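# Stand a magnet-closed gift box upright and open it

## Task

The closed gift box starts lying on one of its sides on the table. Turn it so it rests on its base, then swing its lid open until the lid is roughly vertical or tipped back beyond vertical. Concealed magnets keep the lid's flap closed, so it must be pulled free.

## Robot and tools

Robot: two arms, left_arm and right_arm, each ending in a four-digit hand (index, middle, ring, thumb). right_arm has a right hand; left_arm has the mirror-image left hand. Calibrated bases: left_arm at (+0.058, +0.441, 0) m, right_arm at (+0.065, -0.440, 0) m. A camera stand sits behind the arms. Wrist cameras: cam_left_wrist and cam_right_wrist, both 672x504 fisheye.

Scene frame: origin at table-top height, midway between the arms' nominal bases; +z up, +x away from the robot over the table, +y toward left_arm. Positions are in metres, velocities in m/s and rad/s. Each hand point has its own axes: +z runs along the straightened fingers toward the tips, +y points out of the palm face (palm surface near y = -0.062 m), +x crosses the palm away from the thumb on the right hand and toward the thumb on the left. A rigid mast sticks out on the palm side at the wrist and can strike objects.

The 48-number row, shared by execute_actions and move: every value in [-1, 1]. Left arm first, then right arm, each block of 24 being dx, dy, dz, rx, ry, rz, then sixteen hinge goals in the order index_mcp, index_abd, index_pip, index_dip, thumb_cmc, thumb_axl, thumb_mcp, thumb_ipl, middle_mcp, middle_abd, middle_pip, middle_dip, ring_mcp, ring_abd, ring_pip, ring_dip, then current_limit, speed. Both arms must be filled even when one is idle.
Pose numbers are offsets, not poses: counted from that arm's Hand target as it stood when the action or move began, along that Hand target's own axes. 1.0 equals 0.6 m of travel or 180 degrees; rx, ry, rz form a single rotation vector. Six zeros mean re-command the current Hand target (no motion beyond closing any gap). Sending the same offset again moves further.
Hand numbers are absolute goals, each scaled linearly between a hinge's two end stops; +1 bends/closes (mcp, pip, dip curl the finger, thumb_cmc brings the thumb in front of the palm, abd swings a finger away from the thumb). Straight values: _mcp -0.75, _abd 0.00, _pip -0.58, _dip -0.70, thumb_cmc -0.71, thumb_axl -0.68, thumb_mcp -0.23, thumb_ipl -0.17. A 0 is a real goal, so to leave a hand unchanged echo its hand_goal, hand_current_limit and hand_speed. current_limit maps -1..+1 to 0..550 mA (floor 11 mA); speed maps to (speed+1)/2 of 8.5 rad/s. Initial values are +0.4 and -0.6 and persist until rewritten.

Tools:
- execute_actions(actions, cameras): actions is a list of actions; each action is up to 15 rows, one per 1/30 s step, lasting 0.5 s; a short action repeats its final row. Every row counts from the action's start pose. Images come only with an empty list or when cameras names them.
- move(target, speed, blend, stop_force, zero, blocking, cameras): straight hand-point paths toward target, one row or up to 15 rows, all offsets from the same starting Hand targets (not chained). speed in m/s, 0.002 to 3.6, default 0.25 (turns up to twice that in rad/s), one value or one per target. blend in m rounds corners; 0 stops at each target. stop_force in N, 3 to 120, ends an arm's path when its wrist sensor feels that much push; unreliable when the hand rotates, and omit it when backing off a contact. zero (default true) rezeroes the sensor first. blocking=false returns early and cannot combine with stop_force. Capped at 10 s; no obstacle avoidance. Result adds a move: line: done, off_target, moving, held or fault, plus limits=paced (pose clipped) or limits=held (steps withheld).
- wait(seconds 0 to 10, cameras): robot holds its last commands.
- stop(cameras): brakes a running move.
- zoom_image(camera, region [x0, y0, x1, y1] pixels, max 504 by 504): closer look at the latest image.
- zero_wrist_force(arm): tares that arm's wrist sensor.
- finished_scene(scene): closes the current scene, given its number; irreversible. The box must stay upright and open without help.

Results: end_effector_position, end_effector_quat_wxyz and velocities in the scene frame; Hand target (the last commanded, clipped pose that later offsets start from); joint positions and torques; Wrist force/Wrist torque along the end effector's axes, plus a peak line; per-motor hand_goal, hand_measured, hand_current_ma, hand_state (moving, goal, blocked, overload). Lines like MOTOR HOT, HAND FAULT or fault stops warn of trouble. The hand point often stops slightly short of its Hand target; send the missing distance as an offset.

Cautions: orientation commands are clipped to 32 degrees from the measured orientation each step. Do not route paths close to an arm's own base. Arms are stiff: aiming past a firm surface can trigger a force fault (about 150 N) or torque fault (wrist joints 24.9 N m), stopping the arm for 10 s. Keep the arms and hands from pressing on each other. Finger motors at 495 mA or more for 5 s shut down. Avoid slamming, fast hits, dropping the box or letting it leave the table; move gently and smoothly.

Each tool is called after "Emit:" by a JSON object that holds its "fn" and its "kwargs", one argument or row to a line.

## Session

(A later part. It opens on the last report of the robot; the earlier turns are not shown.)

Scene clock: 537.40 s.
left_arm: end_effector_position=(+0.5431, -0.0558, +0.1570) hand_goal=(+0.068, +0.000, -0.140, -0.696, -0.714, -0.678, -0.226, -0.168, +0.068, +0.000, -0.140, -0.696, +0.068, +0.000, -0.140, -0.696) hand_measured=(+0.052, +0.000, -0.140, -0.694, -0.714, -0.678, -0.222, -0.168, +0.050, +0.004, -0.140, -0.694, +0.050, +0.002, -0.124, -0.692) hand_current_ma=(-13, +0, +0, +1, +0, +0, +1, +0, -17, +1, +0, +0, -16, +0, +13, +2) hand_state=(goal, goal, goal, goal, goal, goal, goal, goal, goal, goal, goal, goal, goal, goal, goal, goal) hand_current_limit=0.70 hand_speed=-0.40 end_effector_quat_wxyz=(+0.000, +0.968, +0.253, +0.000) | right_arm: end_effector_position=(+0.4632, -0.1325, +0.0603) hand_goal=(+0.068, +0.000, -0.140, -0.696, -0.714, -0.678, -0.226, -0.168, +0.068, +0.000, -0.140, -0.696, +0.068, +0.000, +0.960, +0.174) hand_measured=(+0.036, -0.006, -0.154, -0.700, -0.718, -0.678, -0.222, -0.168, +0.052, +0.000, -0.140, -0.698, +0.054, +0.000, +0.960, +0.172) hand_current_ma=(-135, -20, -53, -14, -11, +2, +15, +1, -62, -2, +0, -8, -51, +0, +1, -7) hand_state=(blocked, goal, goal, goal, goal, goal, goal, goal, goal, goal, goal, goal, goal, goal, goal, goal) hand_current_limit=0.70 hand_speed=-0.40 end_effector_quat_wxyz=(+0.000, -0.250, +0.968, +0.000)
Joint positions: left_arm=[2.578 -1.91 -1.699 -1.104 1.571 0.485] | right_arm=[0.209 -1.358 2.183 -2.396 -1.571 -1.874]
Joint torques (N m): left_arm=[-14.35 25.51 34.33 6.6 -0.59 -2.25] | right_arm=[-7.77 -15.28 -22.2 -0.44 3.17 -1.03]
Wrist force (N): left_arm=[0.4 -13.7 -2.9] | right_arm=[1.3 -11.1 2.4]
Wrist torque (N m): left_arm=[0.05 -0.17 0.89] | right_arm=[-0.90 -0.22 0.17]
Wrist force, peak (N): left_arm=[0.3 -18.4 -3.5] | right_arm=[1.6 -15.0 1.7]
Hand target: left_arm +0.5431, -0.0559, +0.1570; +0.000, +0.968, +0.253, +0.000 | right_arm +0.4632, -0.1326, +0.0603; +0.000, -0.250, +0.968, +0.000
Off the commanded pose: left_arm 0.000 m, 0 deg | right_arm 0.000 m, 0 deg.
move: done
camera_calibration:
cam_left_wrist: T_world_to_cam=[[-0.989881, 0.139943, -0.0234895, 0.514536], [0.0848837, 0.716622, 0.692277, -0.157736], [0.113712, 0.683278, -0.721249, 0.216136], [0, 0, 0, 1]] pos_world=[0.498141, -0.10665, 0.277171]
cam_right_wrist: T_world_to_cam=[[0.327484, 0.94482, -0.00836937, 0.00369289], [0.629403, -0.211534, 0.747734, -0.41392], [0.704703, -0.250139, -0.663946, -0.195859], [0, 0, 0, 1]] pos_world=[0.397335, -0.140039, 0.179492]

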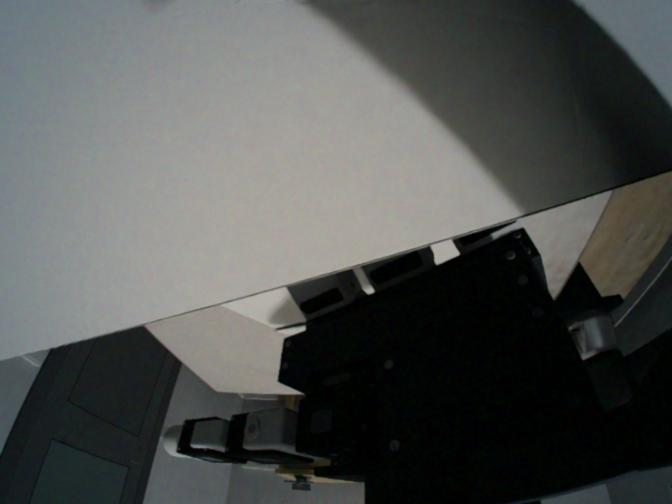

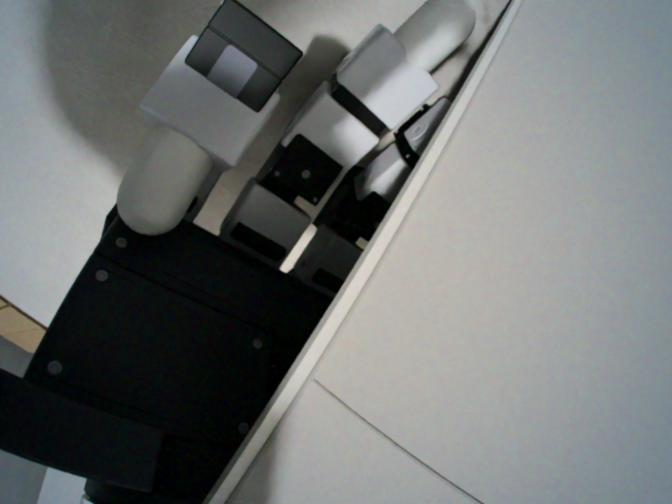

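Emit:
{"fn": "move", "kwargs": {
  "target": [
    [0,0,0,0,0,0,0.068,0,-0.139,-0.696,-0.714,-0.678,-0.226,-0.168,0.068,0,-0.139,-0.696,0.068,0,-0.139,-0.696,0.7,-0.4,0,0,0,0,0,0,0.068,0,-0.139,-0.696,-0.714,-0.678,-0.226,-0.168,0.068,0,-0.139,-0.696,0.068,0,-0.139,-0.696,0.85,-0.4],
    [0,0.05,0.06,0,0,0,0.068,0,-0.139,-0.696,-0.714,-0.678,-0.226,-0.168,0.068,0,-0.139,-0.696,0.068,0,-0.139,-0.696,0.7,-0.4,0,-0.025,0.035,0,0,0,0.068,0,-0.139,-0.696,-0.714,-0.678,-0.226,-0.168,0.068,0,-0.139,-0.696,0.068,0,-0.139,-0.696,0.75,-0.4]
  ],
  "speed": 0.04,
  "cameras": ["all"]
}}

Scene clock: 570.60 s.
left_arm: end_effector_position=(+0.5503, -0.0684, +0.1408) hand_goal=(+0.068, +0.000, -0.140, -0.696, -0.714, -0.678, -0.226, -0.168, +0.068, +0.000, -0.140, -0.696, +0.068, +0.000, -0.140, -0.696) hand_measured=(+0.054, +0.000, -0.140, -0.694, -0.714, -0.678, -0.222, -0.168, +0.048, -0.004, -0.142, -0.696, -0.010, -0.034, -0.002, -0.632) hand_current_ma=(-11, +0, +0, +1, +0, +0, +1, +0, -20, -1, +0, +0, -174, -32, +394, +116) hand_state=(goal, goal, goal, goal, goal, goal, goal, goal, blocked, goal, goal, goal, blocked, blocked, blocked, blocked) hand_current_limit=0.70 hand_speed=-0.40 end_effector_quat_wxyz=(+0.000, +0.968, +0.252, +0.001) | right_arm: end_effector_position=(+0.4686, -0.1423, +0.0448) hand_goal=(+0.068, +0.000, -0.140, -0.696, -0.714, -0.678, -0.226, -0.168, +0.068, +0.000, -0.140, -0.696, +0.068, +0.000, -0.140, -0.696) hand_measured=(+0.110, -0.004, -0.148, -0.698, -0.752, -0.678, -0.210, -0.164, +0.108, +0.000, -0.140, -0.698, +0.108, +0.000, -0.140, -0.694) hand_current_ma=(+183, -8, -25, -9, -155, +2, +82, +15, +174, -2, +0, -8, +174, +0, +0, +7) hand_state=(blocked, goal, goal, goal, blocked, goal, goal, goal, blocked, goal, goal, goal, blocked, goal, goal, goal) hand_current_limit=0.85 hand_speed=-0.40 end_effector_quat_wxyz=(+0.000, -0.250, +0.968, +0.000)
Joint positions: left_arm=[2.566 -1.958 -1.678 -1.076 1.572 0.475] | right_arm=[0.186 -1.324 2.195 -2.443 -1.571 -1.897]
Joint torques (N m): left_arm=[0.19 33.77 25.59 3.11 -2.75 0.14] | right_arm=[2.32 10.27 6.82 0.13 1.87 -0.92]
Wrist force (N): left_arm=[9.7 -23.6 -5.0] | right_arm=[10.8 -37.9 -49.4]
Wrist torque (N m): left_arm=[0.04 -0.44 1.98] | right_arm=[-0.72 -0.21 0.13]
Wrist force, peak (N): left_arm=[-6.4 -95.8 -120.9] | right_arm=[24.1 -94.0 16.9]
Hand target: left_arm +0.5503, -0.0684, +0.1408; +0.000, +0.968, +0.252, +0.001 (not the last commanded pose) | right_arm +0.4686, -0.1423, +0.0448; +0.000, -0.250, +0.968, +0.000 (not the last commanded pose)
Off the commanded pose: left_arm 0.025 m, 0 deg | right_arm 0.007 m, 0 deg.
FORCE FAULT: contact force on the left arm reached its limit, and that arm stopped. The contact can be on any part of that arm, not only on its tool. That arm's remaining commands of this call were not run. That arm is still stopped at the end of this call. That arm stays stopped for about 9 more seconds. Until then a move that you send moves the other arm only, and its call returns only when the move has ended. Once the stop has ended, the next robot result says so. If the stop ends while you think or write, that arm runs what you send next, counted from a new Hand target: where the arm stands when the stop ends. While its stop runs, that arm, its gripper or tool too, takes no new command. Until it ends, the stop uses up actions while you think or wait. An arm that is not stopped still takes commands.
move: fault (left_arm), off_target (right_arm; braked at the fault stop of left_arm); path passed 1 of 2 targets; target 2's new numbers were not sent
camera_calibration:
cam_left_wrist: T_world_to_cam=[[-0.989677, 0.141134, -0.0249148, 0.523161], [0.084694, 0.716193, 0.692744, -0.138018], [0.115614, 0.683483, -0.720753, 0.211062], [0, 0, 0, 1]] pos_world=[0.505048, -0.119246, 0.260769]
cam_right_wrist: T_world_to_cam=[[0.327463, 0.944827, -0.00839248, 0.0109724], [0.629465, -0.211522, 0.747685, -0.407721], [0.704657, -0.250121, -0.664001, -0.212419], [0, 0, 0, 1]] pos_world=[0.402735, -0.149739, 0.163893]

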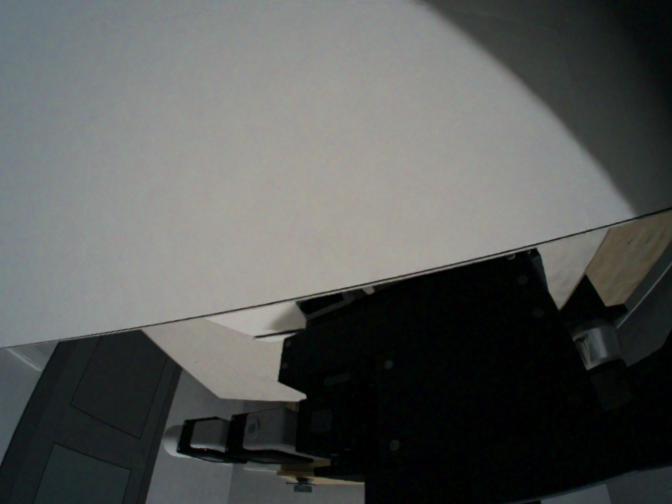

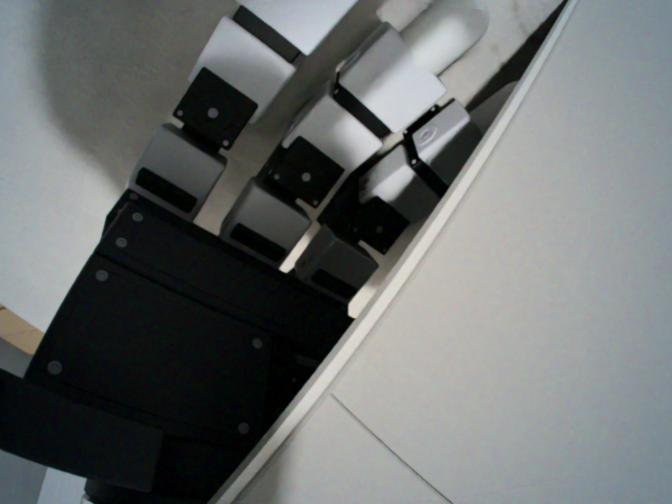

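Emit:
{"fn": "move", "kwargs": {
  "target": [0,0,0,0,0,0,0.068,0,-0.139,-0.696,-0.714,-0.678,-0.226,-0.168,0.068,0,-0.139,-0.696,0.068,0,-0.139,-0.696,0.7,-0.4,0,-0.045,-0.017,0,0,0,0.068,0,-0.139,-0.696,-0.714,-0.678,-0.226,-0.168,0.068,0,-0.139,-0.696,0.068,0,-0.139,-0.696,0.75,-0.4],
  "speed": 0.03,
  "cameras": ["all"]
}}

Scene clock: 579.17 s.
left_arm: end_effector_position=(+0.5502, -0.0685, +0.1408) hand_goal=(+0.068, +0.000, -0.140, -0.696, -0.714, -0.678, -0.226, -0.168, +0.068, +0.000, -0.140, -0.696, +0.068, +0.000, -0.140, -0.696) hand_measured=(+0.054, +0.000, -0.140, -0.694, -0.714, -0.678, -0.222, -0.168, +0.048, -0.004, -0.142, -0.696, +0.064, -0.004, -0.140, -0.694) hand_current_ma=(-11, +0, +0, +1, +0, +0, +1, +0, -20, -1, +0, +0, -2, -1, +0, +1) hand_state=(goal, goal, goal, goal, goal, goal, goal, goal, blocked, goal, goal, goal, goal, goal, goal, goal) hand_current_limit=0.70 hand_speed=-0.40 end_effector_quat_wxyz=(+0.000, +0.968, +0.252, +0.001) | right_arm: end_effector_position=(+0.4816, -0.1657, +0.0549) hand_goal=(+0.068, +0.000, -0.140, -0.696, -0.714, -0.678, -0.226, -0.168, +0.068, +0.000, -0.140, -0.696, +0.068, +0.000, -0.140, -0.696) hand_measured=(+0.062, -0.004, -0.148, -0.698, -0.726, -0.678, -0.208, -0.164, +0.062, +0.000, -0.140, -0.698, +0.062, +0.000, -0.140, -0.694) hand_current_ma=(-22, -8, -25, -9, -44, +1, +85, +16, -18, -2, +0, -8, -18, +0, +0, +7) hand_state=(goal, goal, goal, goal, goal, goal, goal, goal, goal, goal, goal, goal, goal, goal, goal, goal) hand_current_limit=0.75 hand_speed=-0.40 end_effector_quat_wxyz=(+0.000, -0.250, +0.968, +0.000)
Joint positions: left_arm=[2.566 -1.958 -1.678 -1.076 1.572 0.475] | right_arm=[0.131 -1.342 2.182 -2.41 -1.571 -1.952]
Joint torques (N m): left_arm=[0.39 33.48 24.94 3.23 -1.44 0.12] | right_arm=[-13.86 -42.05 -23.12 -0.35 -1.61 -0.94]
Wrist force (N): left_arm=[0.3 0.4 -0.3] | right_arm=[0.7 0.3 0.5]
Wrist torque (N m): left_arm=[0.25 -0.02 -0.06] | right_arm=[0.22 -0.03 0.14]
Wrist force, peak (N): left_arm=[9.7 -23.6 -5.2] | right_arm=[10.6 -38.4 -50.0]
Hand target: left_arm +0.5502, -0.0685, +0.1408; +0.000, +0.968, +0.252, +0.001 | right_arm +0.4817, -0.1659, +0.0550; +0.000, -0.250, +0.968, +0.000
Off the commanded pose: right_arm 0.000 m, 0 deg.
FORCE FAULT, CONTINUED: the left arm was still stopped when this call began, by the force fault that an earlier result reported. Since the last result the stop counts as 14 of the actions that you can send in this scene. That arm ran no command of this call. That arm is still stopped at the end of this call. That arm stays stopped for about 1 more second. If the stop ends while you think or write, that arm runs what you send next, counted from a new Hand target: where the arm stands when the stop ends. While its stop runs, that arm, its gripper or tool too, takes no new command.
move: done (right_arm), not run (left_arm; its earlier fault stop)
camera_calibration:
cam_left_wrist: T_world_to_cam=[[-0.98968, 0.141129, -0.0248146, 0.523138], [0.0847923, 0.716382, 0.692536, -0.138059], [0.115514, 0.683285, -0.720956, 0.211213], [0, 0, 0, 1]] pos_world=[0.505048, -0.119246, 0.260868]
cam_right_wrist: T_world_to_cam=[[0.327486, 0.944819, -0.00841469, 0.0289018], [0.629511, -0.211538, 0.747642, -0.42842], [0.704606, -0.250139, -0.664049, -0.220699], [0, 0, 0, 1]] pos_world=[0.415735, -0.173139, 0.173993]

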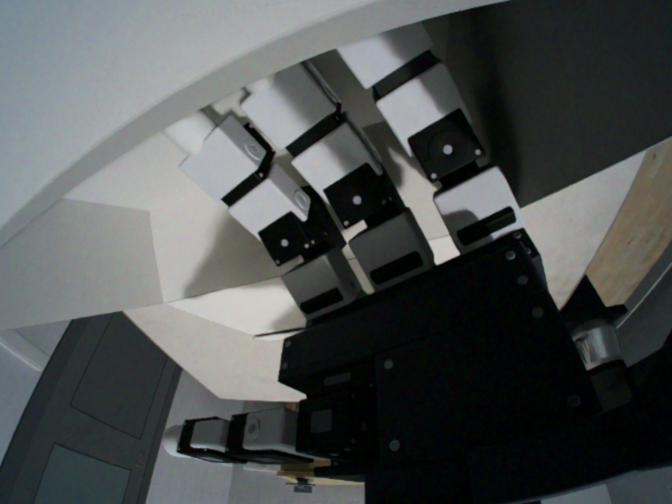

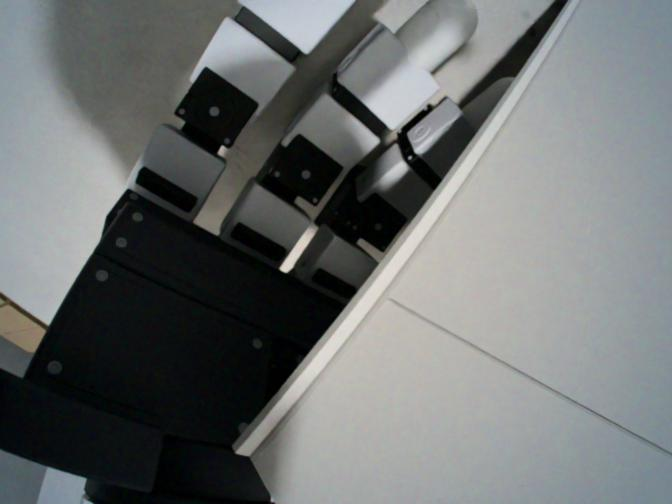

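Emit:
{"fn": "move", "kwargs": {
  "target": [0,0.06,0.03,0,0,0,0.068,0,-0.139,-0.696,-0.714,-0.678,-0.226,-0.168,0.068,0,-0.139,-0.696,0.068,0,-0.139,-0.696,0.7,-0.4,0,-0.06,0,0,0,0,0.068,0,-0.139,-0.696,-0.714,-0.678,-0.226,-0.168,0.068,0,-0.139,-0.696,0.068,0,-0.139,-0.696,0.75,-0.4],
  "speed": 0.03,
  "stop_force": 30,
  "cameras": ["all"]
}}

Scene clock: 589.70 s.
left_arm: end_effector_position=(+0.5678, -0.0999, +0.1228) hand_goal=(+0.068, +0.000, -0.140, -0.696, -0.714, -0.678, -0.226, -0.168, +0.068, +0.000, -0.140, -0.696, +0.068, +0.000, -0.140, -0.696) hand_measured=(+0.054, +0.000, -0.140, -0.694, -0.714, -0.678, -0.222, -0.168, +0.048, -0.004, -0.142, -0.696, +0.058, -0.030, -0.130, -0.692) hand_current_ma=(-11, +0, +0, +1, +0, +0, +1, +0, -19, -1, +0, +0, -6, -28, +5, +2) hand_state=(goal, goal, goal, goal, goal, goal, goal, goal, goal, goal, goal, goal, goal, blocked, goal, goal) hand_current_limit=0.70 hand_speed=-0.40 end_effector_quat_wxyz=(+0.000, +0.968, +0.252, +0.001) | right_arm: end_effector_position=(+0.4991, -0.1974, +0.0550) hand_goal=(+0.068, +0.000, -0.140, -0.696, -0.714, -0.678, -0.226, -0.168, +0.068, +0.000, -0.140, -0.696, +0.068, +0.000, -0.140, -0.696) hand_measured=(+0.062, -0.004, -0.148, -0.698, -0.784, -0.688, -0.202, -0.164, +0.062, +0.000, -0.140, -0.698, +0.062, +0.000, -0.140, -0.694) hand_current_ma=(-23, -8, -25, -9, -303, -42, +123, +19, -18, -2, +0, -8, -18, +0, +0, +7) hand_state=(goal, goal, goal, goal, blocked, goal, blocked, goal, goal, goal, goal, goal, goal, goal, goal, goal) hand_current_limit=0.75 hand_speed=-0.40 end_effector_quat_wxyz=(+0.000, -0.250, +0.968, +0.000)
Joint positions: left_arm=[2.54 -2.052 -1.587 -1.073 1.572 0.449] | right_arm=[0.059 -1.332 2.168 -2.407 -1.571 -2.024]
Joint torques (N m): left_arm=[-14.28 31.5 30.96 0.81 0.62 -1.65] | right_arm=[-11.56 -14.4 -23.09 -0.13 3.01 -1.2]
Wrist force (N): left_arm=[1.5 -4.1 -1.3] | right_arm=[1.2 -2.8 0.7]
Wrist torque (N m): left_arm=[0.15 -0.08 0.21] | right_arm=[-0.09 -0.03 0.47]
Wrist force, peak (N): left_arm=[1.2 -8.3 -15.0] | right_arm=[0.9 -4.4 8.5]
Hand target: left_arm +0.5678, -0.0999, +0.1228; +0.000, +0.968, +0.252, +0.001 | right_arm +0.4991, -0.1974, +0.0550; +0.000, -0.250, +0.968, +0.000
Off the commanded pose: left_arm 0.000 m, 0 deg | right_arm 0.000 m, 0 deg.
FORCE FAULT, CONTINUED: the left arm's stop, for the force fault that an earlier result reported, is over. The rest of the stop counts as 1 of the actions that you can send in this scene. The stop ended before this call began, so that arm ran this call's commands, counted from a new Hand target: where the arm stood when the stop ended. During its stop the left arm's controller moved it back a little.
move: done
camera_calibration:
cam_left_wrist: T_world_to_cam=[[-0.98968, 0.141127, -0.0248138, 0.544456], [0.0847997, 0.71643, 0.692486, -0.104495], [0.115506, 0.683236, -0.721004, 0.217746], [0, 0, 0, 1]] pos_world=[0.522548, -0.150746, 0.242868]
cam_right_wrist: T_world_to_cam=[[0.327486, 0.944819, -0.00841469, 0.0531224], [0.629511, -0.211538, 0.747642, -0.446216], [0.704606, -0.250139, -0.664049, -0.240893], [0, 0, 0, 1]] pos_world=[0.433235, -0.204839, 0.174093]

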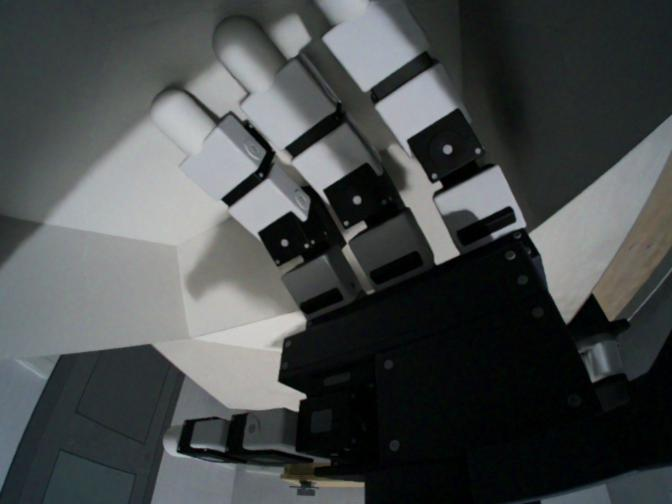

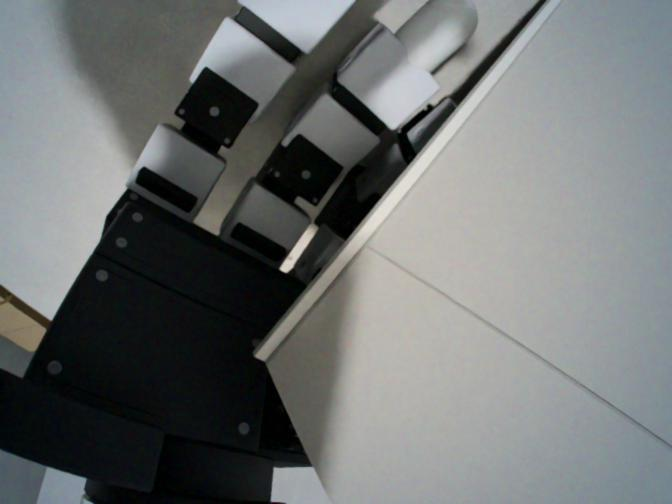

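Emit:
{"fn": "move", "kwargs": {
  "target": [0,0.05,0.04,0,0,0,0.068,0,-0.139,-0.696,-0.714,-0.678,-0.226,-0.168,0.068,0,-0.139,-0.696,0.068,0,-0.139,-0.696,0.7,-0.4,0,-0.08,0,0,0,0,0.068,0,-0.139,-0.696,-0.714,-0.678,-0.226,-0.168,0.068,0,-0.139,-0.696,0.068,0,-0.139,-0.696,0.75,-0.4],
  "speed": 0.03,
  "stop_force": 30,
  "cameras": ["all"]
}}

Scene clock: 597.57 s.
left_arm: end_effector_position=(+0.5825, -0.1261, +0.0988) hand_goal=(+0.068, +0.000, -0.140, -0.696, -0.714, -0.678, -0.226, -0.168, +0.068, +0.000, -0.140, -0.696, +0.068, +0.000, -0.140, -0.696) hand_measured=(+0.054, +0.000, -0.140, -0.694, -0.714, -0.678, -0.222, -0.168, +0.048, -0.004, -0.142, -0.696, +0.058, -0.004, -0.140, -0.694) hand_current_ma=(-11, +0, +0, +1, +0, +0, +1, +0, -19, -1, +0, +0, -6, -1, +0, +1) hand_state=(goal, goal, goal, goal, goal, goal, goal, goal, goal, goal, goal, goal, goal, goal, goal, goal) hand_current_limit=0.70 hand_speed=-0.40 end_effector_quat_wxyz=(+0.000, +0.968, +0.252, +0.001) | right_arm: end_effector_position=(+0.5224, -0.2393, +0.0550) hand_goal=(+0.068, +0.000, -0.140, -0.696, -0.714, -0.678, -0.226, -0.168, +0.068, +0.000, -0.140, -0.696, +0.068, +0.000, -0.140, -0.696) hand_measured=(+0.024, -0.008, -0.168, -0.710, -0.716, -0.680, -0.216, -0.164, +0.048, +0.002, -0.148, -0.700, +0.062, +0.000, -0.140, -0.694) hand_current_ma=(-194, -24, -104, -49, -9, -8, +48, +17, -79, +4, -27, -11, -19, +0, +0, +7) hand_state=(blocked, goal, blocked, goal, goal, goal, goal, goal, goal, goal, goal, goal, goal, goal, goal, goal) hand_current_limit=0.75 hand_speed=-0.40 end_effector_quat_wxyz=(+0.000, -0.250, +0.968, +0.000)
Joint positions: left_arm=[2.521 -2.141 -1.513 -1.058 1.572 0.43] | right_arm=[-0.031 -1.312 2.139 -2.398 -1.571 -2.114]
Joint torques (N m): left_arm=[-12.89 34.59 29.73 4.56 0.93 -1.76] | right_arm=[-13.42 -15.96 -23.4 0.03 2.09 -0.86]
Wrist force (N): left_arm=[0.4 0.3 -0.2] | right_arm=[0.2 0.9 2.0]
Wrist torque (N m): left_arm=[0.21 -0.05 0.03] | right_arm=[0.39 -0.03 0.07]
Wrist force, peak (N): left_arm=[1.5 -4.1 -1.3] | right_arm=[1.0 -3.3 1.1]
Hand target: left_arm +0.5825, -0.1261, +0.0988; +0.000, +0.968, +0.252, +0.001 | right_arm +0.5224, -0.2393, +0.0550; +0.000, -0.250, +0.968, +0.000
Off the commanded pose: left_arm 0.000 m, 0 deg | right_arm 0.000 m, 0 deg.
move: done
camera_calibration:
cam_left_wrist: T_world_to_cam=[[-0.98968, 0.141129, -0.0248146, 0.562093], [0.0847923, 0.716382, 0.692536, -0.070439], [0.115514, 0.683285, -0.720956, 0.216571], [0, 0, 0, 1]] pos_world=[0.537248, -0.176846, 0.218868]
cam_right_wrist: T_world_to_cam=[[0.327425, 0.944839, -0.00848402, 0.0852193], [0.629542, -0.211449, 0.747641, -0.469761], [0.704606, -0.250137, -0.664049, -0.267815], [0, 0, 0, 1]] pos_world=[0.456535, -0.246839, 0.174093]

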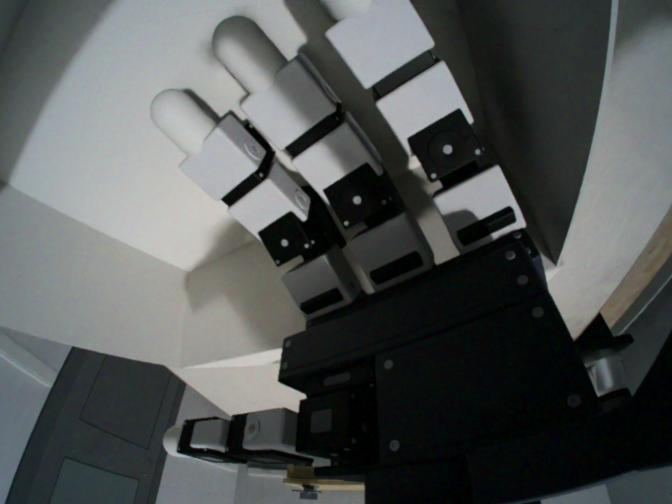

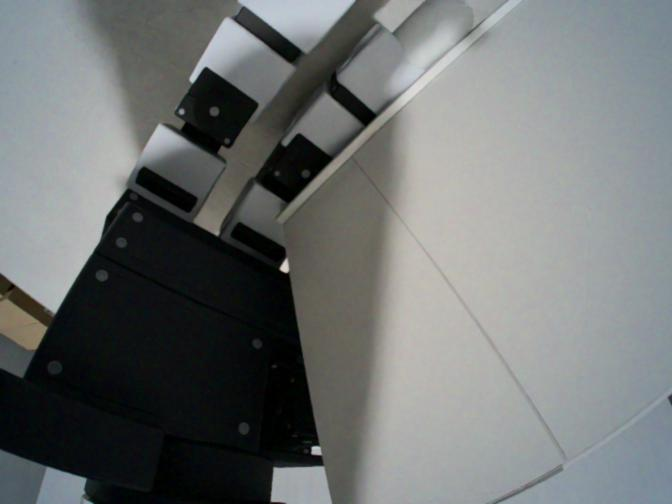

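Emit:
{"fn": "move", "kwargs": {
  "target": [0,0,-0.03,0,0,0,0.068,0,-0.139,-0.696,-0.714,-0.678,-0.226,-0.168,0.068,0,-0.139,-0.696,0.068,0,-0.139,-0.696,0.7,-0.4,0,-0.08,0,0,0,0,0.068,0,-0.139,-0.696,-0.714,-0.678,-0.226,-0.168,0.068,0,-0.139,-0.696,0.068,0,-0.139,-0.696,0.75,-0.4],
  "speed": 0.03,
  "stop_force": 30,
  "cameras": ["all"]
}}

Scene clock: 608.10 s.
left_arm: end_effector_position=(+0.5824, -0.1261, +0.1168) hand_goal=(+0.068, +0.000, -0.140, -0.696, -0.714, -0.678, -0.226, -0.168, +0.068, +0.000, -0.140, -0.696, +0.068, +0.000, -0.140, -0.696) hand_measured=(+0.060, +0.000, -0.140, -0.694, -0.714, -0.678, -0.222, -0.168, +0.056, -0.004, -0.142, -0.696, +0.058, -0.004, -0.140, -0.694) hand_current_ma=(-4, +0, +0, +1, +0, +0, +1, +0, -8, -1, +0, +0, -6, -1, +0, +1) hand_state=(goal, goal, goal, goal, goal, goal, goal, goal, goal, goal, goal, goal, goal, goal, goal, goal) hand_current_limit=0.70 hand_speed=-0.40 end_effector_quat_wxyz=(+0.000, +0.968, +0.252, +0.001) | right_arm: end_effector_position=(+0.5457, -0.2813, +0.0550) hand_goal=(+0.068, +0.000, -0.140, -0.696, -0.714, -0.678, -0.226, -0.168, +0.068, +0.000, -0.140, -0.696, +0.068, +0.000, -0.140, -0.696) hand_measured=(+0.022, -0.008, -0.168, -0.710, -0.716, -0.680, -0.216, -0.164, +0.048, +0.002, -0.148, -0.700, +0.062, +0.000, -0.140, -0.694) hand_current_ma=(-204, -22, -110, -52, -9, -8, +48, +17, -77, +8, -28, -11, -19, +0, +0, +7) hand_state=(blocked, goal, blocked, goal, goal, goal, goal, goal, goal, goal, goal, goal, goal, goal, goal, goal) hand_current_limit=0.75 hand_speed=-0.40 end_effector_quat_wxyz=(+0.000, -0.250, +0.968, +0.000)
Joint positions: left_arm=[2.521 -2.12 -1.494 -1.097 1.572 0.43] | right_arm=[-0.114 -1.283 2.098 -2.386 -1.571 -2.197]
Joint torques (N m): left_arm=[-12.88 47.54 30.23 0.08 0.59 -1.7] | right_arm=[-13.88 -17.6 -23.64 -0.25 1.8 -0.93]
Wrist force (N): left_arm=[0.3 1.9 -0.2] | right_arm=[0.5 1.8 1.2]
Wrist torque (N m): left_arm=[0.22 -0.04 0.03] | right_arm=[0.38 -0.04 0.08]
Wrist force, peak (N): left_arm=[0.1 2.0 -0.5] | right_arm=[0.2 1.5 2.3]
Hand target: left_arm +0.5824, -0.1261, +0.1168; +0.000, +0.968, +0.252, +0.001 | right_arm +0.5457, -0.2813, +0.0550; +0.000, -0.250, +0.968, +0.000
Off the commanded pose: left_arm 0.000 m, 0 deg | right_arm 0.000 m, 0 deg.
move: done
camera_calibration:
cam_left_wrist: T_world_to_cam=[[-0.98968, 0.141129, -0.0248146, 0.56254], [0.0847923, 0.716382, 0.692536, -0.0829047], [0.115514, 0.683285, -0.720956, 0.229548], [0, 0, 0, 1]] pos_world=[0.537248, -0.176846, 0.236868]
cam_right_wrist: T_world_to_cam=[[0.32749, 0.944816, -0.00854809, 0.117279], [0.629527, -0.211441, 0.747655, -0.49324], [0.704589, -0.250231, -0.664032, -0.29469], [0, 0, 0, 1]] pos_world=[0.479735, -0.288839, 0.174093]

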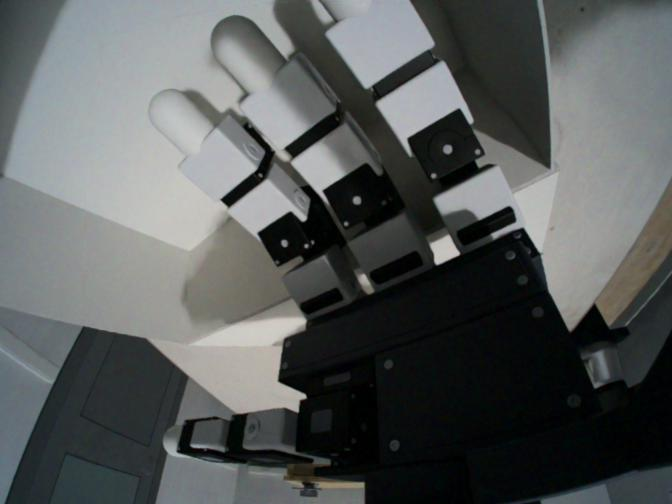

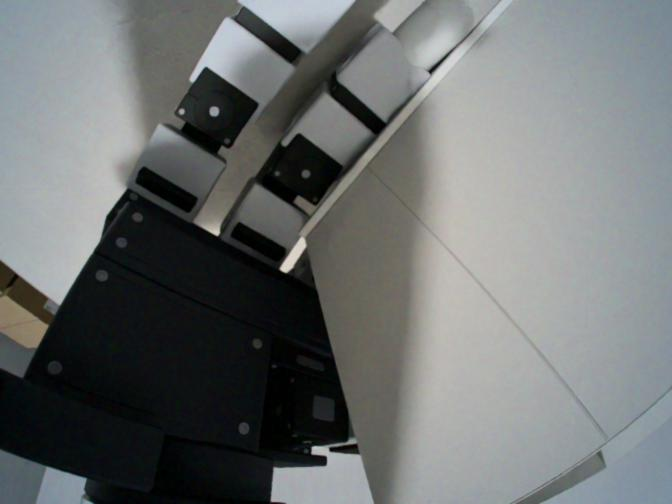

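Emit:
{"fn": "move", "kwargs": {
  "target": [0,-0.02,-0.05,0,0,0,0.068,0,-0.139,-0.696,-0.714,-0.678,-0.226,-0.168,0.068,0,-0.139,-0.696,0.068,0,-0.139,-0.696,0.7,-0.4,0,-0.08,0.008,0,0,0,0.068,0,-0.139,-0.696,-0.714,-0.678,-0.226,-0.168,0.068,0,-0.139,-0.696,0.068,0,-0.139,-0.696,0.75,-0.4],
  "speed": 0.03,
  "stop_force": 30,
  "cameras": ["all"]
}}

Scene clock: 616.60 s.
left_arm: end_effector_position=(+0.5765, -0.1156, +0.1468) hand_goal=(+0.068, +0.000, -0.140, -0.696, -0.714, -0.678, -0.226, -0.168, +0.068, +0.000, -0.140, -0.696, +0.068, +0.000, -0.140, -0.696) hand_measured=(+0.062, +0.000, -0.140, -0.694, -0.714, -0.678, -0.222, -0.168, +0.058, -0.004, -0.142, -0.696, +0.058, -0.004, -0.140, -0.694) hand_current_ma=(-2, +0, +0, +1, +0, +0, +1, +0, -7, -1, +0, +0, -6, -1, +0, +1) hand_state=(goal, goal, goal, goal, goal, goal, goal, goal, goal, goal, goal, goal, goal, goal, goal, goal) hand_current_limit=0.70 hand_speed=-0.40 end_effector_quat_wxyz=(+0.000, +0.968, +0.252, +0.001) | right_arm: end_effector_position=(+0.5689, -0.3233, +0.0502) hand_goal=(+0.068, +0.000, -0.140, -0.696, -0.714, -0.678, -0.226, -0.168, +0.068, +0.000, -0.140, -0.696, +0.068, +0.000, -0.140, -0.696) hand_measured=(+0.026, -0.004, -0.164, -0.708, -0.716, -0.680, -0.216, -0.164, +0.046, +0.002, -0.150, -0.700, +0.062, +0.000, -0.140, -0.694) hand_current_ma=(-183, -8, -89, -46, -9, -8, +48, +17, -86, +8, -34, -11, -19, +0, +0, +7) hand_state=(blocked, goal, blocked, goal, goal, goal, goal, goal, blocked, goal, goal, goal, goal, goal, goal, goal) hand_current_limit=0.75 hand_speed=-0.40 end_effector_quat_wxyz=(+0.000, -0.250, +0.968, +0.000)
Joint positions: left_arm=[2.528 -2.064 -1.499 -1.148 1.572 0.437] | right_arm=[-0.19 -1.237 2.048 -2.382 -1.571 -2.273]
Joint torques (N m): left_arm=[13.31 46.16 17.08 0.35 -0.25 1.99] | right_arm=[-13.42 -19.76 -23.79 -0.19 1.34 -0.97]
Wrist force (N): left_arm=[0.0 0.3 -0.6] | right_arm=[0.7 1.3 1.5]
Wrist torque (N m): left_arm=[0.24 0.00 -0.08] | right_arm=[0.34 -0.15 0.18]
Wrist force, peak (N): left_arm=[0.4 2.2 -0.4] | right_arm=[0.5 1.3 2.0]
Hand target: left_arm +0.5765, -0.1156, +0.1468; +0.000, +0.968, +0.252, +0.001 | right_arm +0.5689, -0.3233, +0.0502; +0.000, -0.250, +0.968, +0.000
Off the commanded pose: left_arm 0.000 m, 0 deg | right_arm 0.000 m, 0 deg.
move: done
camera_calibration:
cam_left_wrist: T_world_to_cam=[[-0.98968, 0.141129, -0.0248146, 0.555977], [0.0847923, 0.716382, 0.692536, -0.110631], [0.115514, 0.683285, -0.720956, 0.244752], [0, 0, 0, 1]] pos_world=[0.531348, -0.166446, 0.266868]
cam_right_wrist: T_world_to_cam=[[0.32749, 0.944816, -0.00854809, 0.14929], [0.629527, -0.211441, 0.747655, -0.5132], [0.704589, -0.250231, -0.664032, -0.324804], [0, 0, 0, 1]] pos_world=[0.503035, -0.330839, 0.169293]

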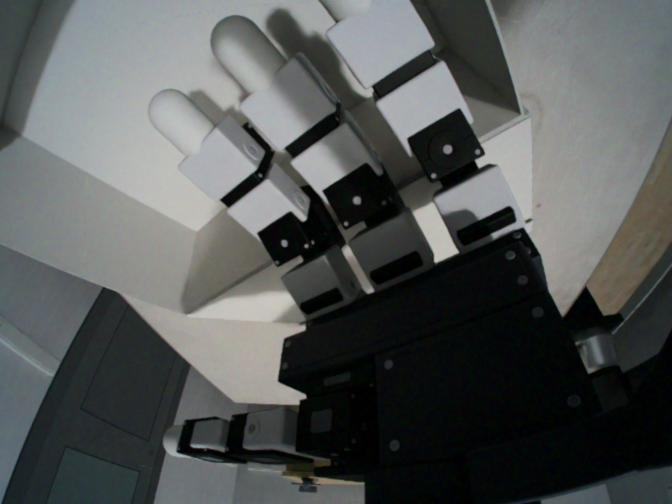

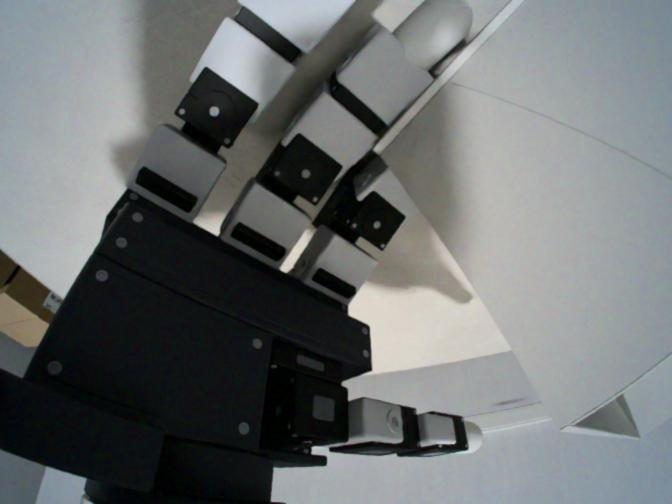

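Emit:
{"fn": "move", "kwargs": {
  "target": [
    [0,0,0,0,0,0,0.068,0,-0.139,-0.696,-0.714,-0.678,-0.226,-0.168,0.068,0,-0.139,-0.696,0.068,0,-0.139,-0.696,0.7,-0.4,0,0,-0.013,0,0,0,-0.11,0,-0.139,-0.696,-0.714,-0.678,-0.226,-0.168,-0.11,0,-0.139,-0.696,-0.11,0,-0.139,-0.696,0.75,-0.9],
    [0,0,0,0,0,0,0.068,0,-0.139,-0.696,-0.714,-0.678,-0.226,-0.168,0.068,0,-0.139,-0.696,0.068,0,-0.139,-0.696,0.7,-0.4,0,-0.14,-0.013,0,0,0,-0.11,0,-0.139,-0.696,-0.714,-0.678,-0.226,-0.168,-0.11,0,-0.139,-0.696,-0.11,0,-0.139,-0.696,0.75,-0.9]
  ],
  "speed": 0.03,
  "cameras": ["all"]
}}

Scene clock: 636.10 s.
left_arm: end_effector_position=(+0.5765, -0.1156, +0.1468) hand_goal=(+0.068, +0.000, -0.140, -0.696, -0.714, -0.678, -0.226, -0.168, +0.068, +0.000, -0.140, -0.696, +0.068, +0.000, -0.140, -0.696) hand_measured=(+0.062, +0.000, -0.140, -0.694, -0.714, -0.678, -0.222, -0.168, +0.068, -0.004, -0.142, -0.696, +0.072, -0.004, -0.140, -0.694) hand_current_ma=(-2, +0, +0, +1, +0, +0, +1, +0, +0, -1, +0, +0, +1, -1, +0, +1) hand_state=(goal, goal, goal, goal, goal, goal, goal, goal, goal, goal, goal, goal, goal, goal, goal, goal) hand_current_limit=0.70 hand_speed=-0.40 end_effector_quat_wxyz=(+0.000, +0.968, +0.252, +0.001) | right_arm: end_effector_position=(+0.6095, -0.3966, +0.0580) hand_goal=(-0.110, +0.000, -0.140, -0.696, -0.714, -0.678, -0.226, -0.168, -0.110, +0.000, -0.140, -0.696, -0.110, +0.000, -0.140, -0.696) hand_measured=(-0.114, -0.002, -0.148, -0.700, -0.716, -0.680, -0.216, -0.164, -0.114, +0.002, -0.146, -0.700, -0.114, +0.000, -0.140, -0.694) hand_current_ma=(-17, -5, -25, -11, -9, -8, +48, +17, -13, +7, -22, -10, -14, +0, +0, +7) hand_state=(goal, goal, goal, goal, goal, goal, goal, goal, goal, goal, goal, goal, goal, goal, goal, goal) hand_current_limit=0.75 hand_speed=-0.90 end_effector_quat_wxyz=(+0.000, -0.250, +0.968, +0.000)
Joint positions: left_arm=[2.528 -2.064 -1.499 -1.148 1.572 0.437] | right_arm=[-0.305 -1.174 1.922 -2.319 -1.571 -2.388]
Joint torques (N m): left_arm=[13.23 35.95 16.74 0.17 1.24 1.99] | right_arm=[-13.22 -22.41 -23.7 -0.07 -0.34 -0.71]
Wrist force (N): left_arm=[0.2 2.9 -4.5] | right_arm=[0.5 0.8 -0.3]
Wrist torque (N m): left_arm=[0.46 -0.22 -0.14] | right_arm=[0.25 -0.08 0.10]
Wrist force, peak (N): left_arm=[0.0 3.0 -5.1] | right_arm=[0.6 1.7 1.9]
Hand target: left_arm +0.5765, -0.1156, +0.1468; +0.000, +0.968, +0.252, +0.001 | right_arm +0.6097, -0.3968, +0.0580; +0.000, -0.250, +0.968, +0.000
Off the commanded pose: left_arm 0.000 m, 0 deg | right_arm 0.000 m, 0 deg.
move: done
camera_calibration:
cam_left_wrist: T_world_to_cam=[[-0.98968, 0.141129, -0.0248146, 0.555977], [0.0847923, 0.716382, 0.692536, -0.110631], [0.115514, 0.683285, -0.720956, 0.244752], [0, 0, 0, 1]] pos_world=[0.531348, -0.166446, 0.266868]
cam_right_wrist: T_world_to_cam=[[0.32749, 0.944816, -0.00854809, 0.205221], [0.629527, -0.211441, 0.747655, -0.560068], [0.704589, -0.250231, -0.664032, -0.366547], [0, 0, 0, 1]] pos_world=[0.543635, -0.404039, 0.177093]

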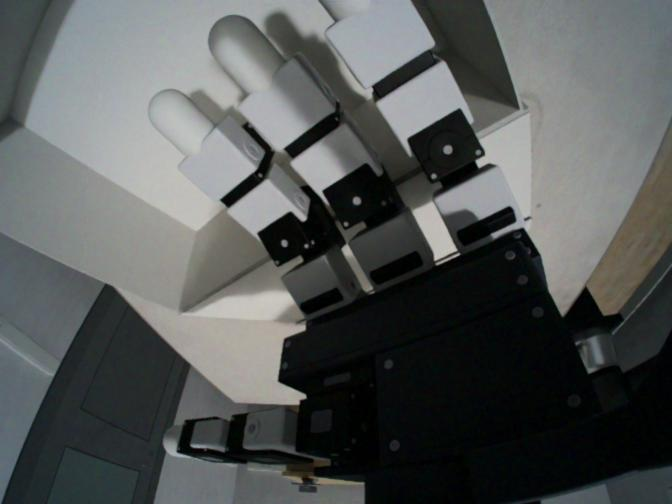

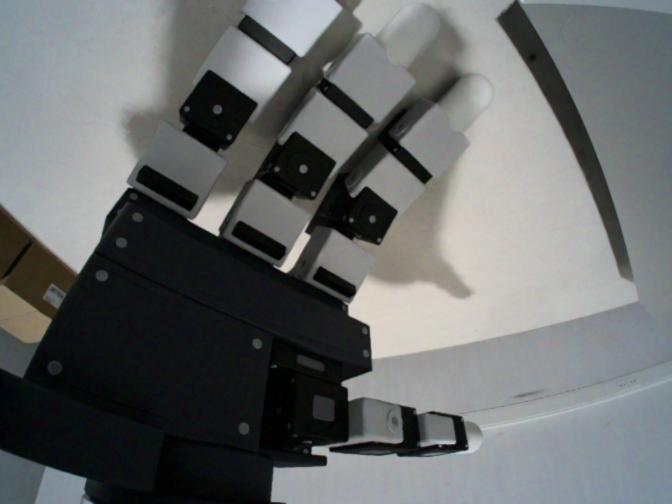

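Emit:
{"fn": "move", "kwargs": {
  "target": [0,0,-0.06,0,0,0,0.068,0,-0.139,-0.696,-0.714,-0.678,-0.226,-0.168,0.068,0,-0.139,-0.696,0.068,0,-0.139,-0.696,0.7,-0.4,0,-0.05,-0.25,0,0,0,-0.11,0,-0.139,-0.696,-0.714,-0.678,-0.226,-0.168,-0.11,0,-0.139,-0.696,-0.11,0,-0.139,-0.696,0.75,-0.9],
  "speed": 0.05,
  "cameras": ["all"]
}}

Scene clock: 648.47 s.
left_arm: end_effector_position=(+0.5765, -0.1157, +0.1828) hand_goal=(+0.068, +0.000, -0.140, -0.696, -0.714, -0.678, -0.226, -0.168, +0.068, +0.000, -0.140, -0.696, +0.068, +0.000, -0.140, -0.696) hand_measured=(+0.062, +0.000, -0.140, -0.694, -0.714, -0.678, -0.222, -0.168, +0.062, -0.004, -0.142, -0.696, +0.064, -0.004, -0.140, -0.694) hand_current_ma=(-2, +0, +0, +1, +0, +0, +1, +0, -3, -1, +0, +0, -2, -1, +0, +1) hand_state=(goal, goal, goal, goal, goal, goal, goal, goal, goal, goal, goal, goal, goal, goal, goal, goal) hand_current_limit=0.70 hand_speed=-0.40 end_effector_quat_wxyz=(+0.000, +0.968, +0.252, +0.001) | right_arm: end_effector_position=(+0.6242, -0.4230, +0.2078) hand_goal=(-0.110, +0.000, -0.140, -0.696, -0.714, -0.678, -0.226, -0.168, -0.110, +0.000, -0.140, -0.696, -0.110, +0.000, -0.140, -0.696) hand_measured=(-0.116, -0.002, -0.148, -0.700, -0.716, -0.680, -0.216, -0.164, -0.114, +0.002, -0.146, -0.700, -0.114, +0.000, -0.140, -0.694) hand_current_ma=(-18, -5, -25, -11, -9, -8, +48, +17, -14, +7, -22, -10, -14, +0, +0, +7) hand_state=(goal, goal, goal, goal, goal, goal, goal, goal, goal, goal, goal, goal, goal, goal, goal, goal) hand_current_limit=0.75 hand_speed=-0.90 end_effector_quat_wxyz=(+0.000, -0.250, +0.968, +0.000)
Joint positions: left_arm=[2.528 -2.033 -1.449 -1.23 1.572 0.437] | right_arm=[-0.341 -1.328 1.687 -1.93 -1.571 -2.424]
Joint torques (N m): left_arm=[-9.67 45.8 32.35 0.22 0.48 -1.43] | right_arm=[-13.2 -49.43 -28.76 0.23 0.36 -0.93]
Wrist force (N): left_arm=[-0.2 0.5 0.1] | right_arm=[0.7 0.6 -0.4]
Wrist torque (N m): left_arm=[0.20 0.02 -0.12] | right_arm=[0.28 -0.09 0.11]
Wrist force, peak (N): left_arm=[0.1 3.1 -5.2] | right_arm=[0.7 0.8 -0.7]
Hand target: left_arm +0.5765, -0.1157, +0.1828; +0.000, +0.968, +0.252, +0.001 | right_arm +0.6242, -0.4230, +0.2080; +0.000, -0.250, +0.968, +0.000
Off the commanded pose: left_arm 0.000 m, 0 deg | right_arm 0.000 m, 0 deg.
move: done
camera_calibration:
cam_left_wrist: T_world_to_cam=[[-0.98968, 0.141129, -0.0248146, 0.556769], [0.0847923, 0.716382, 0.692536, -0.135484], [0.115514, 0.683285, -0.720956, 0.270646], [0, 0, 0, 1]] pos_world=[0.531248, -0.166446, 0.302768]
cam_right_wrist: T_world_to_cam=[[0.327463, 0.944827, -0.00839248, 0.226601], [0.629465, -0.211522, 0.747685, -0.686987], [0.704657, -0.250121, -0.664001, -0.283974], [0, 0, 0, 1]] pos_world=[0.558335, -0.430439, 0.326993]

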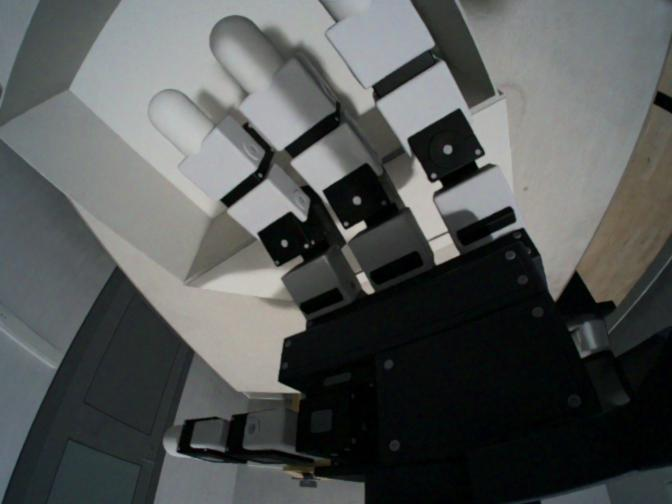

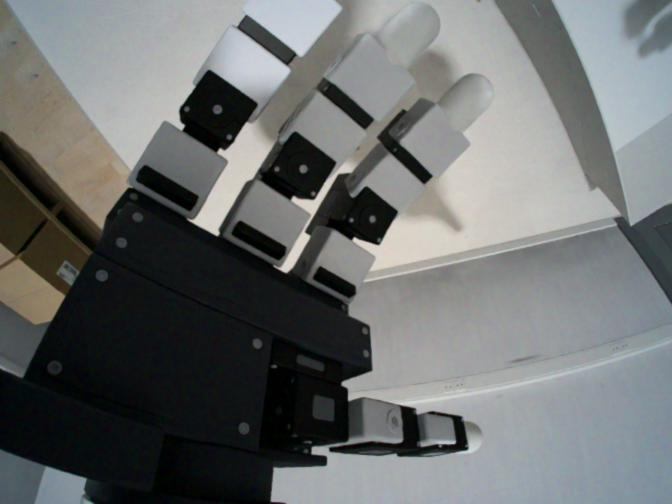

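Emit:
{"fn": "move", "kwargs": {
  "target": [0,0,-0.2,0,0,0,0.068,0,-0.139,-0.696,-0.714,-0.678,-0.226,-0.168,0.068,0,-0.139,-0.696,0.068,0,-0.139,-0.696,0.7,-0.4,0,0,-0.2,0,0,0,-0.11,0,-0.139,-0.696,-0.714,-0.678,-0.226,-0.168,-0.11,0,-0.139,-0.696,-0.11,0,-0.139,-0.696,0.75,-0.9],
  "speed": 0.06,
  "cameras": ["all"]
}}

Scene clock: 659.17 s.
left_arm: end_effector_position=(+0.5763, -0.1157, +0.3027) hand_goal=(+0.068, +0.000, -0.140, -0.696, -0.714, -0.678, -0.226, -0.168, +0.068, +0.000, -0.140, -0.696, +0.068, +0.000, -0.140, -0.696) hand_measured=(+0.062, +0.000, -0.140, -0.694, -0.714, -0.678, -0.222, -0.168, +0.062, -0.004, -0.142, -0.696, +0.062, -0.004, -0.140, -0.694) hand_current_ma=(-2, +0, +0, +1, +0, +0, +1, +0, -3, -1, +0, +0, -2, -1, +0, +1) hand_state=(goal, goal, goal, goal, goal, goal, goal, goal, goal, goal, goal, goal, goal, goal, goal, goal) hand_current_limit=0.70 hand_speed=-0.40 end_effector_quat_wxyz=(+0.000, +0.968, +0.252, +0.001) | right_arm: end_effector_position=(+0.6242, -0.4230, +0.3278) hand_goal=(-0.110, +0.000, -0.140, -0.696, -0.714, -0.678, -0.226, -0.168, -0.110, +0.000, -0.140, -0.696, -0.110, +0.000, -0.140, -0.696) hand_measured=(-0.116, -0.002, -0.148, -0.700, -0.716, -0.680, -0.216, -0.164, -0.114, +0.002, -0.146, -0.700, -0.114, +0.000, -0.140, -0.694) hand_current_ma=(-18, -5, -25, -11, -9, -8, +48, +17, -14, +7, -22, -10, -14, +0, +0, +7) hand_state=(goal, goal, goal, goal, goal, goal, goal, goal, goal, goal, goal, goal, goal, goal, goal, goal) hand_current_limit=0.75 hand_speed=-0.90 end_effector_quat_wxyz=(+0.000, -0.250, +0.968, +0.000) end_effector_velocity=(+0.000, +0.000, +0.001) end_effector_angular_velocity=(+0.000, +0.002, +0.000)
Joint positions: left_arm=[2.528 -1.976 -1.219 -1.516 1.572 0.437] | right_arm=[-0.341 -1.387 1.445 -1.629 -1.571 -2.424]
Joint velocities: left_arm=[within noise] | right_arm=[0 0 -0.004 0.005 0 0]
Joint torques (N m): left_arm=[-12.91 39.87 32.7 0.33 0.52 -1.51] | right_arm=[-6.47 -46.01 -28.03 -0.1 -1.36 -0.23]
Wrist force (N): left_arm=[0.1 0.5 -0.1] | right_arm=[0.5 0.6 -0.6]
Wrist torque (N m): left_arm=[0.23 -0.01 -0.08] | right_arm=[0.28 -0.07 0.07]
Wrist force, peak (N): left_arm=[0.5 0.4 -0.7] | right_arm=[0.7 0.8 -0.7]
Hand target: left_arm +0.5763, -0.1157, +0.3028; +0.000, +0.968, +0.252, +0.001 | right_arm +0.6242, -0.4230, +0.3280; +0.000, -0.250, +0.968, +0.000
Off the commanded pose: left_arm 0.000 m, 0 deg | right_arm 0.000 m, 0 deg.
move: done
camera_calibration:
cam_left_wrist: T_world_to_cam=[[-0.98968, 0.141125, -0.0248345, 0.559557], [0.0847922, 0.716481, 0.692434, -0.218512], [0.115513, 0.683183, -0.721053, 0.357208], [0, 0, 0, 1]] pos_world=[0.531048, -0.166446, 0.422767]
cam_right_wrist: T_world_to_cam=[[0.327545, 0.944799, -0.00830002, 0.227603], [0.629371, -0.211623, 0.747735, -0.776744], [0.704703, -0.250141, -0.663945, -0.204377], [0, 0, 0, 1]] pos_world=[0.558336, -0.430539, 0.446992]

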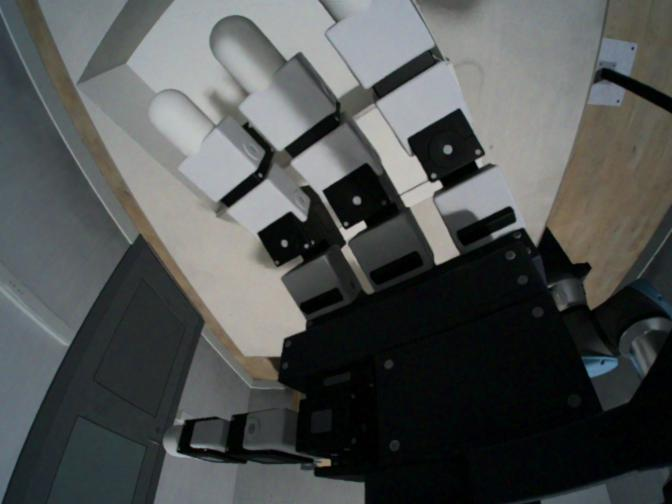

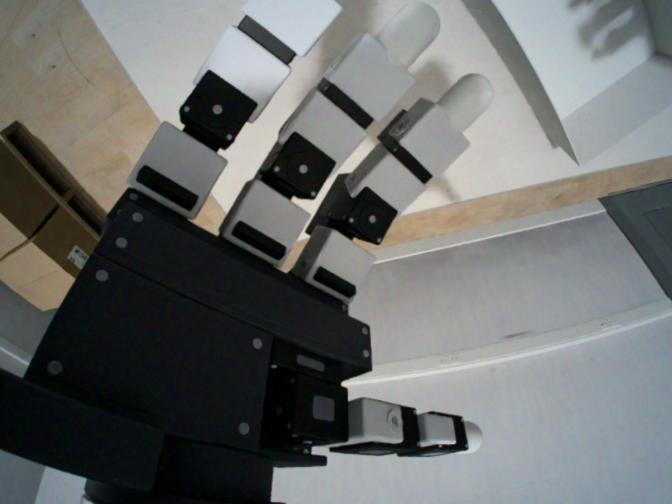

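Emit:
{"fn": "move", "kwargs": {
  "target": [0,-0.15,-0.17,0,0,0,0.068,0,-0.139,-0.696,-0.714,-0.678,-0.226,-0.168,0.068,0,-0.139,-0.696,0.068,0,-0.139,-0.696,0.7,-0.4,0,0.1,-0.1,0,0,0,-0.11,0,-0.139,-0.696,-0.714,-0.678,-0.226,-0.168,-0.11,0,-0.139,-0.696,-0.11,0,-0.139,-0.696,0.75,-0.9],
  "speed": 0.2,
  "cameras": ["all"]
}}

Scene clock: 671.10 s.
left_arm: end_effector_position=(+0.5324, -0.0373, +0.4045) hand_goal=(+0.068, +0.000, -0.140, -0.696, -0.714, -0.678, -0.226, -0.168, +0.068, +0.000, -0.140, -0.696, +0.068, +0.000, -0.140, -0.696) hand_measured=(+0.062, +0.000, -0.140, -0.694, -0.714, -0.678, -0.222, -0.168, +0.062, -0.004, -0.142, -0.696, +0.062, -0.004, -0.140, -0.694) hand_current_ma=(-2, +0, +0, +1, +0, +0, +1, +0, -3, -1, +0, +0, -2, -1, +0, +1) hand_state=(goal, goal, goal, goal, goal, goal, goal, goal, goal, goal, goal, goal, goal, goal, goal, goal) hand_current_limit=0.70 hand_speed=-0.40 end_effector_quat_wxyz=(+0.000, +0.968, +0.252, +0.001) | right_arm: end_effector_position=(+0.5952, -0.3706, +0.3878) hand_goal=(-0.110, +0.000, -0.140, -0.696, -0.714, -0.678, -0.226, -0.168, -0.110, +0.000, -0.140, -0.696, -0.110, +0.000, -0.140, -0.696) hand_measured=(-0.116, -0.002, -0.148, -0.700, -0.716, -0.680, -0.216, -0.164, -0.114, +0.002, -0.146, -0.700, -0.114, +0.000, -0.140, -0.694) hand_current_ma=(-19, -5, -24, -11, -8, -8, +48, +17, -15, +7, -22, -10, -15, +0, +0, +7) hand_state=(goal, goal, goal, goal, goal, goal, goal, goal, goal, goal, goal, goal, goal, goal, goal, goal) hand_current_limit=0.75 hand_speed=-0.90 end_effector_quat_wxyz=(+0.000, -0.250, +0.968, +0.000)
Joint positions: left_arm=[2.594 -1.764 -1.238 -1.709 1.572 0.503] | right_arm=[-0.267 -1.465 1.383 -1.488 -1.571 -2.349]
Joint torques (N m): left_arm=[13.08 36.31 32.56 0.38 -1.6 1.88] | right_arm=[11.39 -45.46 -29.44 -0.27 -2.02 1.77]
Wrist force (N): left_arm=[0.0 0.4 -0.2] | right_arm=[0.8 0.8 -0.2]
Wrist torque (N m): left_arm=[0.26 0.01 -0.08] | right_arm=[0.24 -0.10 0.02]
Wrist force, peak (N): left_arm=[-0.1 1.3 0.8] | right_arm=[0.8 1.1 -0.7]
Hand target: left_arm +0.5323, -0.0371, +0.4048; +0.000, +0.968, +0.252, +0.001 | right_arm +0.5951, -0.3705, +0.3880; +0.000, -0.250, +0.968, +0.000
Off the commanded pose: left_arm 0.000 m, 0 deg | right_arm 0.000 m, 0 deg.
move: done
camera_calibration:
cam_left_wrist: T_world_to_cam=[[-0.98968, 0.141129, -0.0248146, 0.507578], [0.0847923, 0.716382, 0.692536, -0.341442], [0.115514, 0.683285, -0.720956, 0.382147], [0, 0, 0, 1]] pos_world=[0.487148, -0.0881461, 0.524568]
cam_right_wrist: T_world_to_cam=[[0.327486, 0.944819, -0.00841469, 0.188222], [0.629511, -0.211538, 0.747642, -0.792199], [0.704606, -0.250139, -0.664049, -0.130822], [0, 0, 0, 1]] pos_world=[0.529235, -0.378139, 0.506993]

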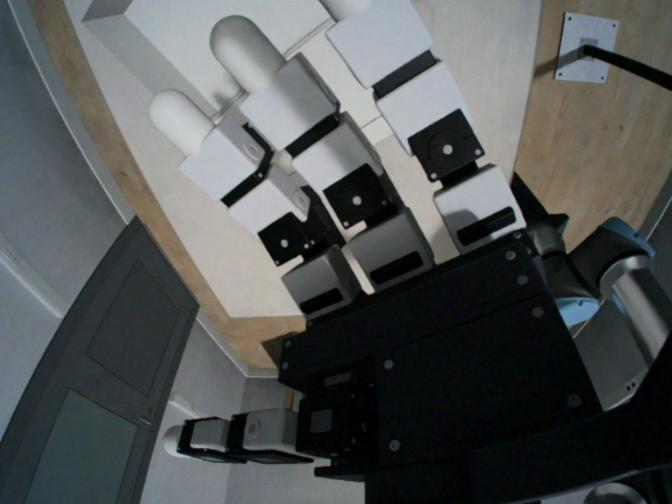

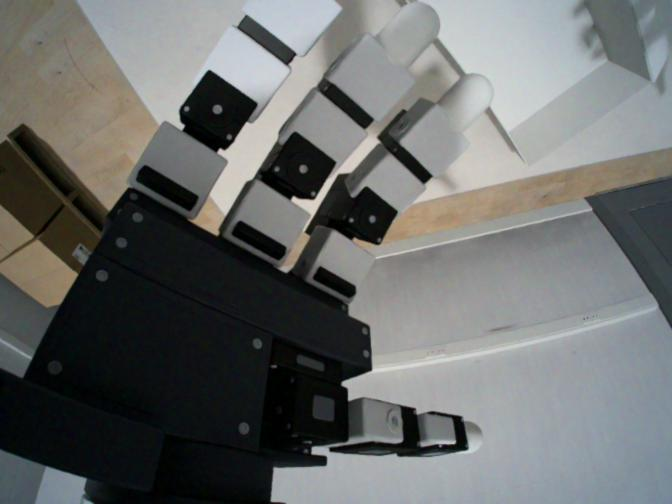

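Emit:
{"fn": "finished_scene", "kwargs": {
  "scene": 2
}}

The scene is finished: the task was done.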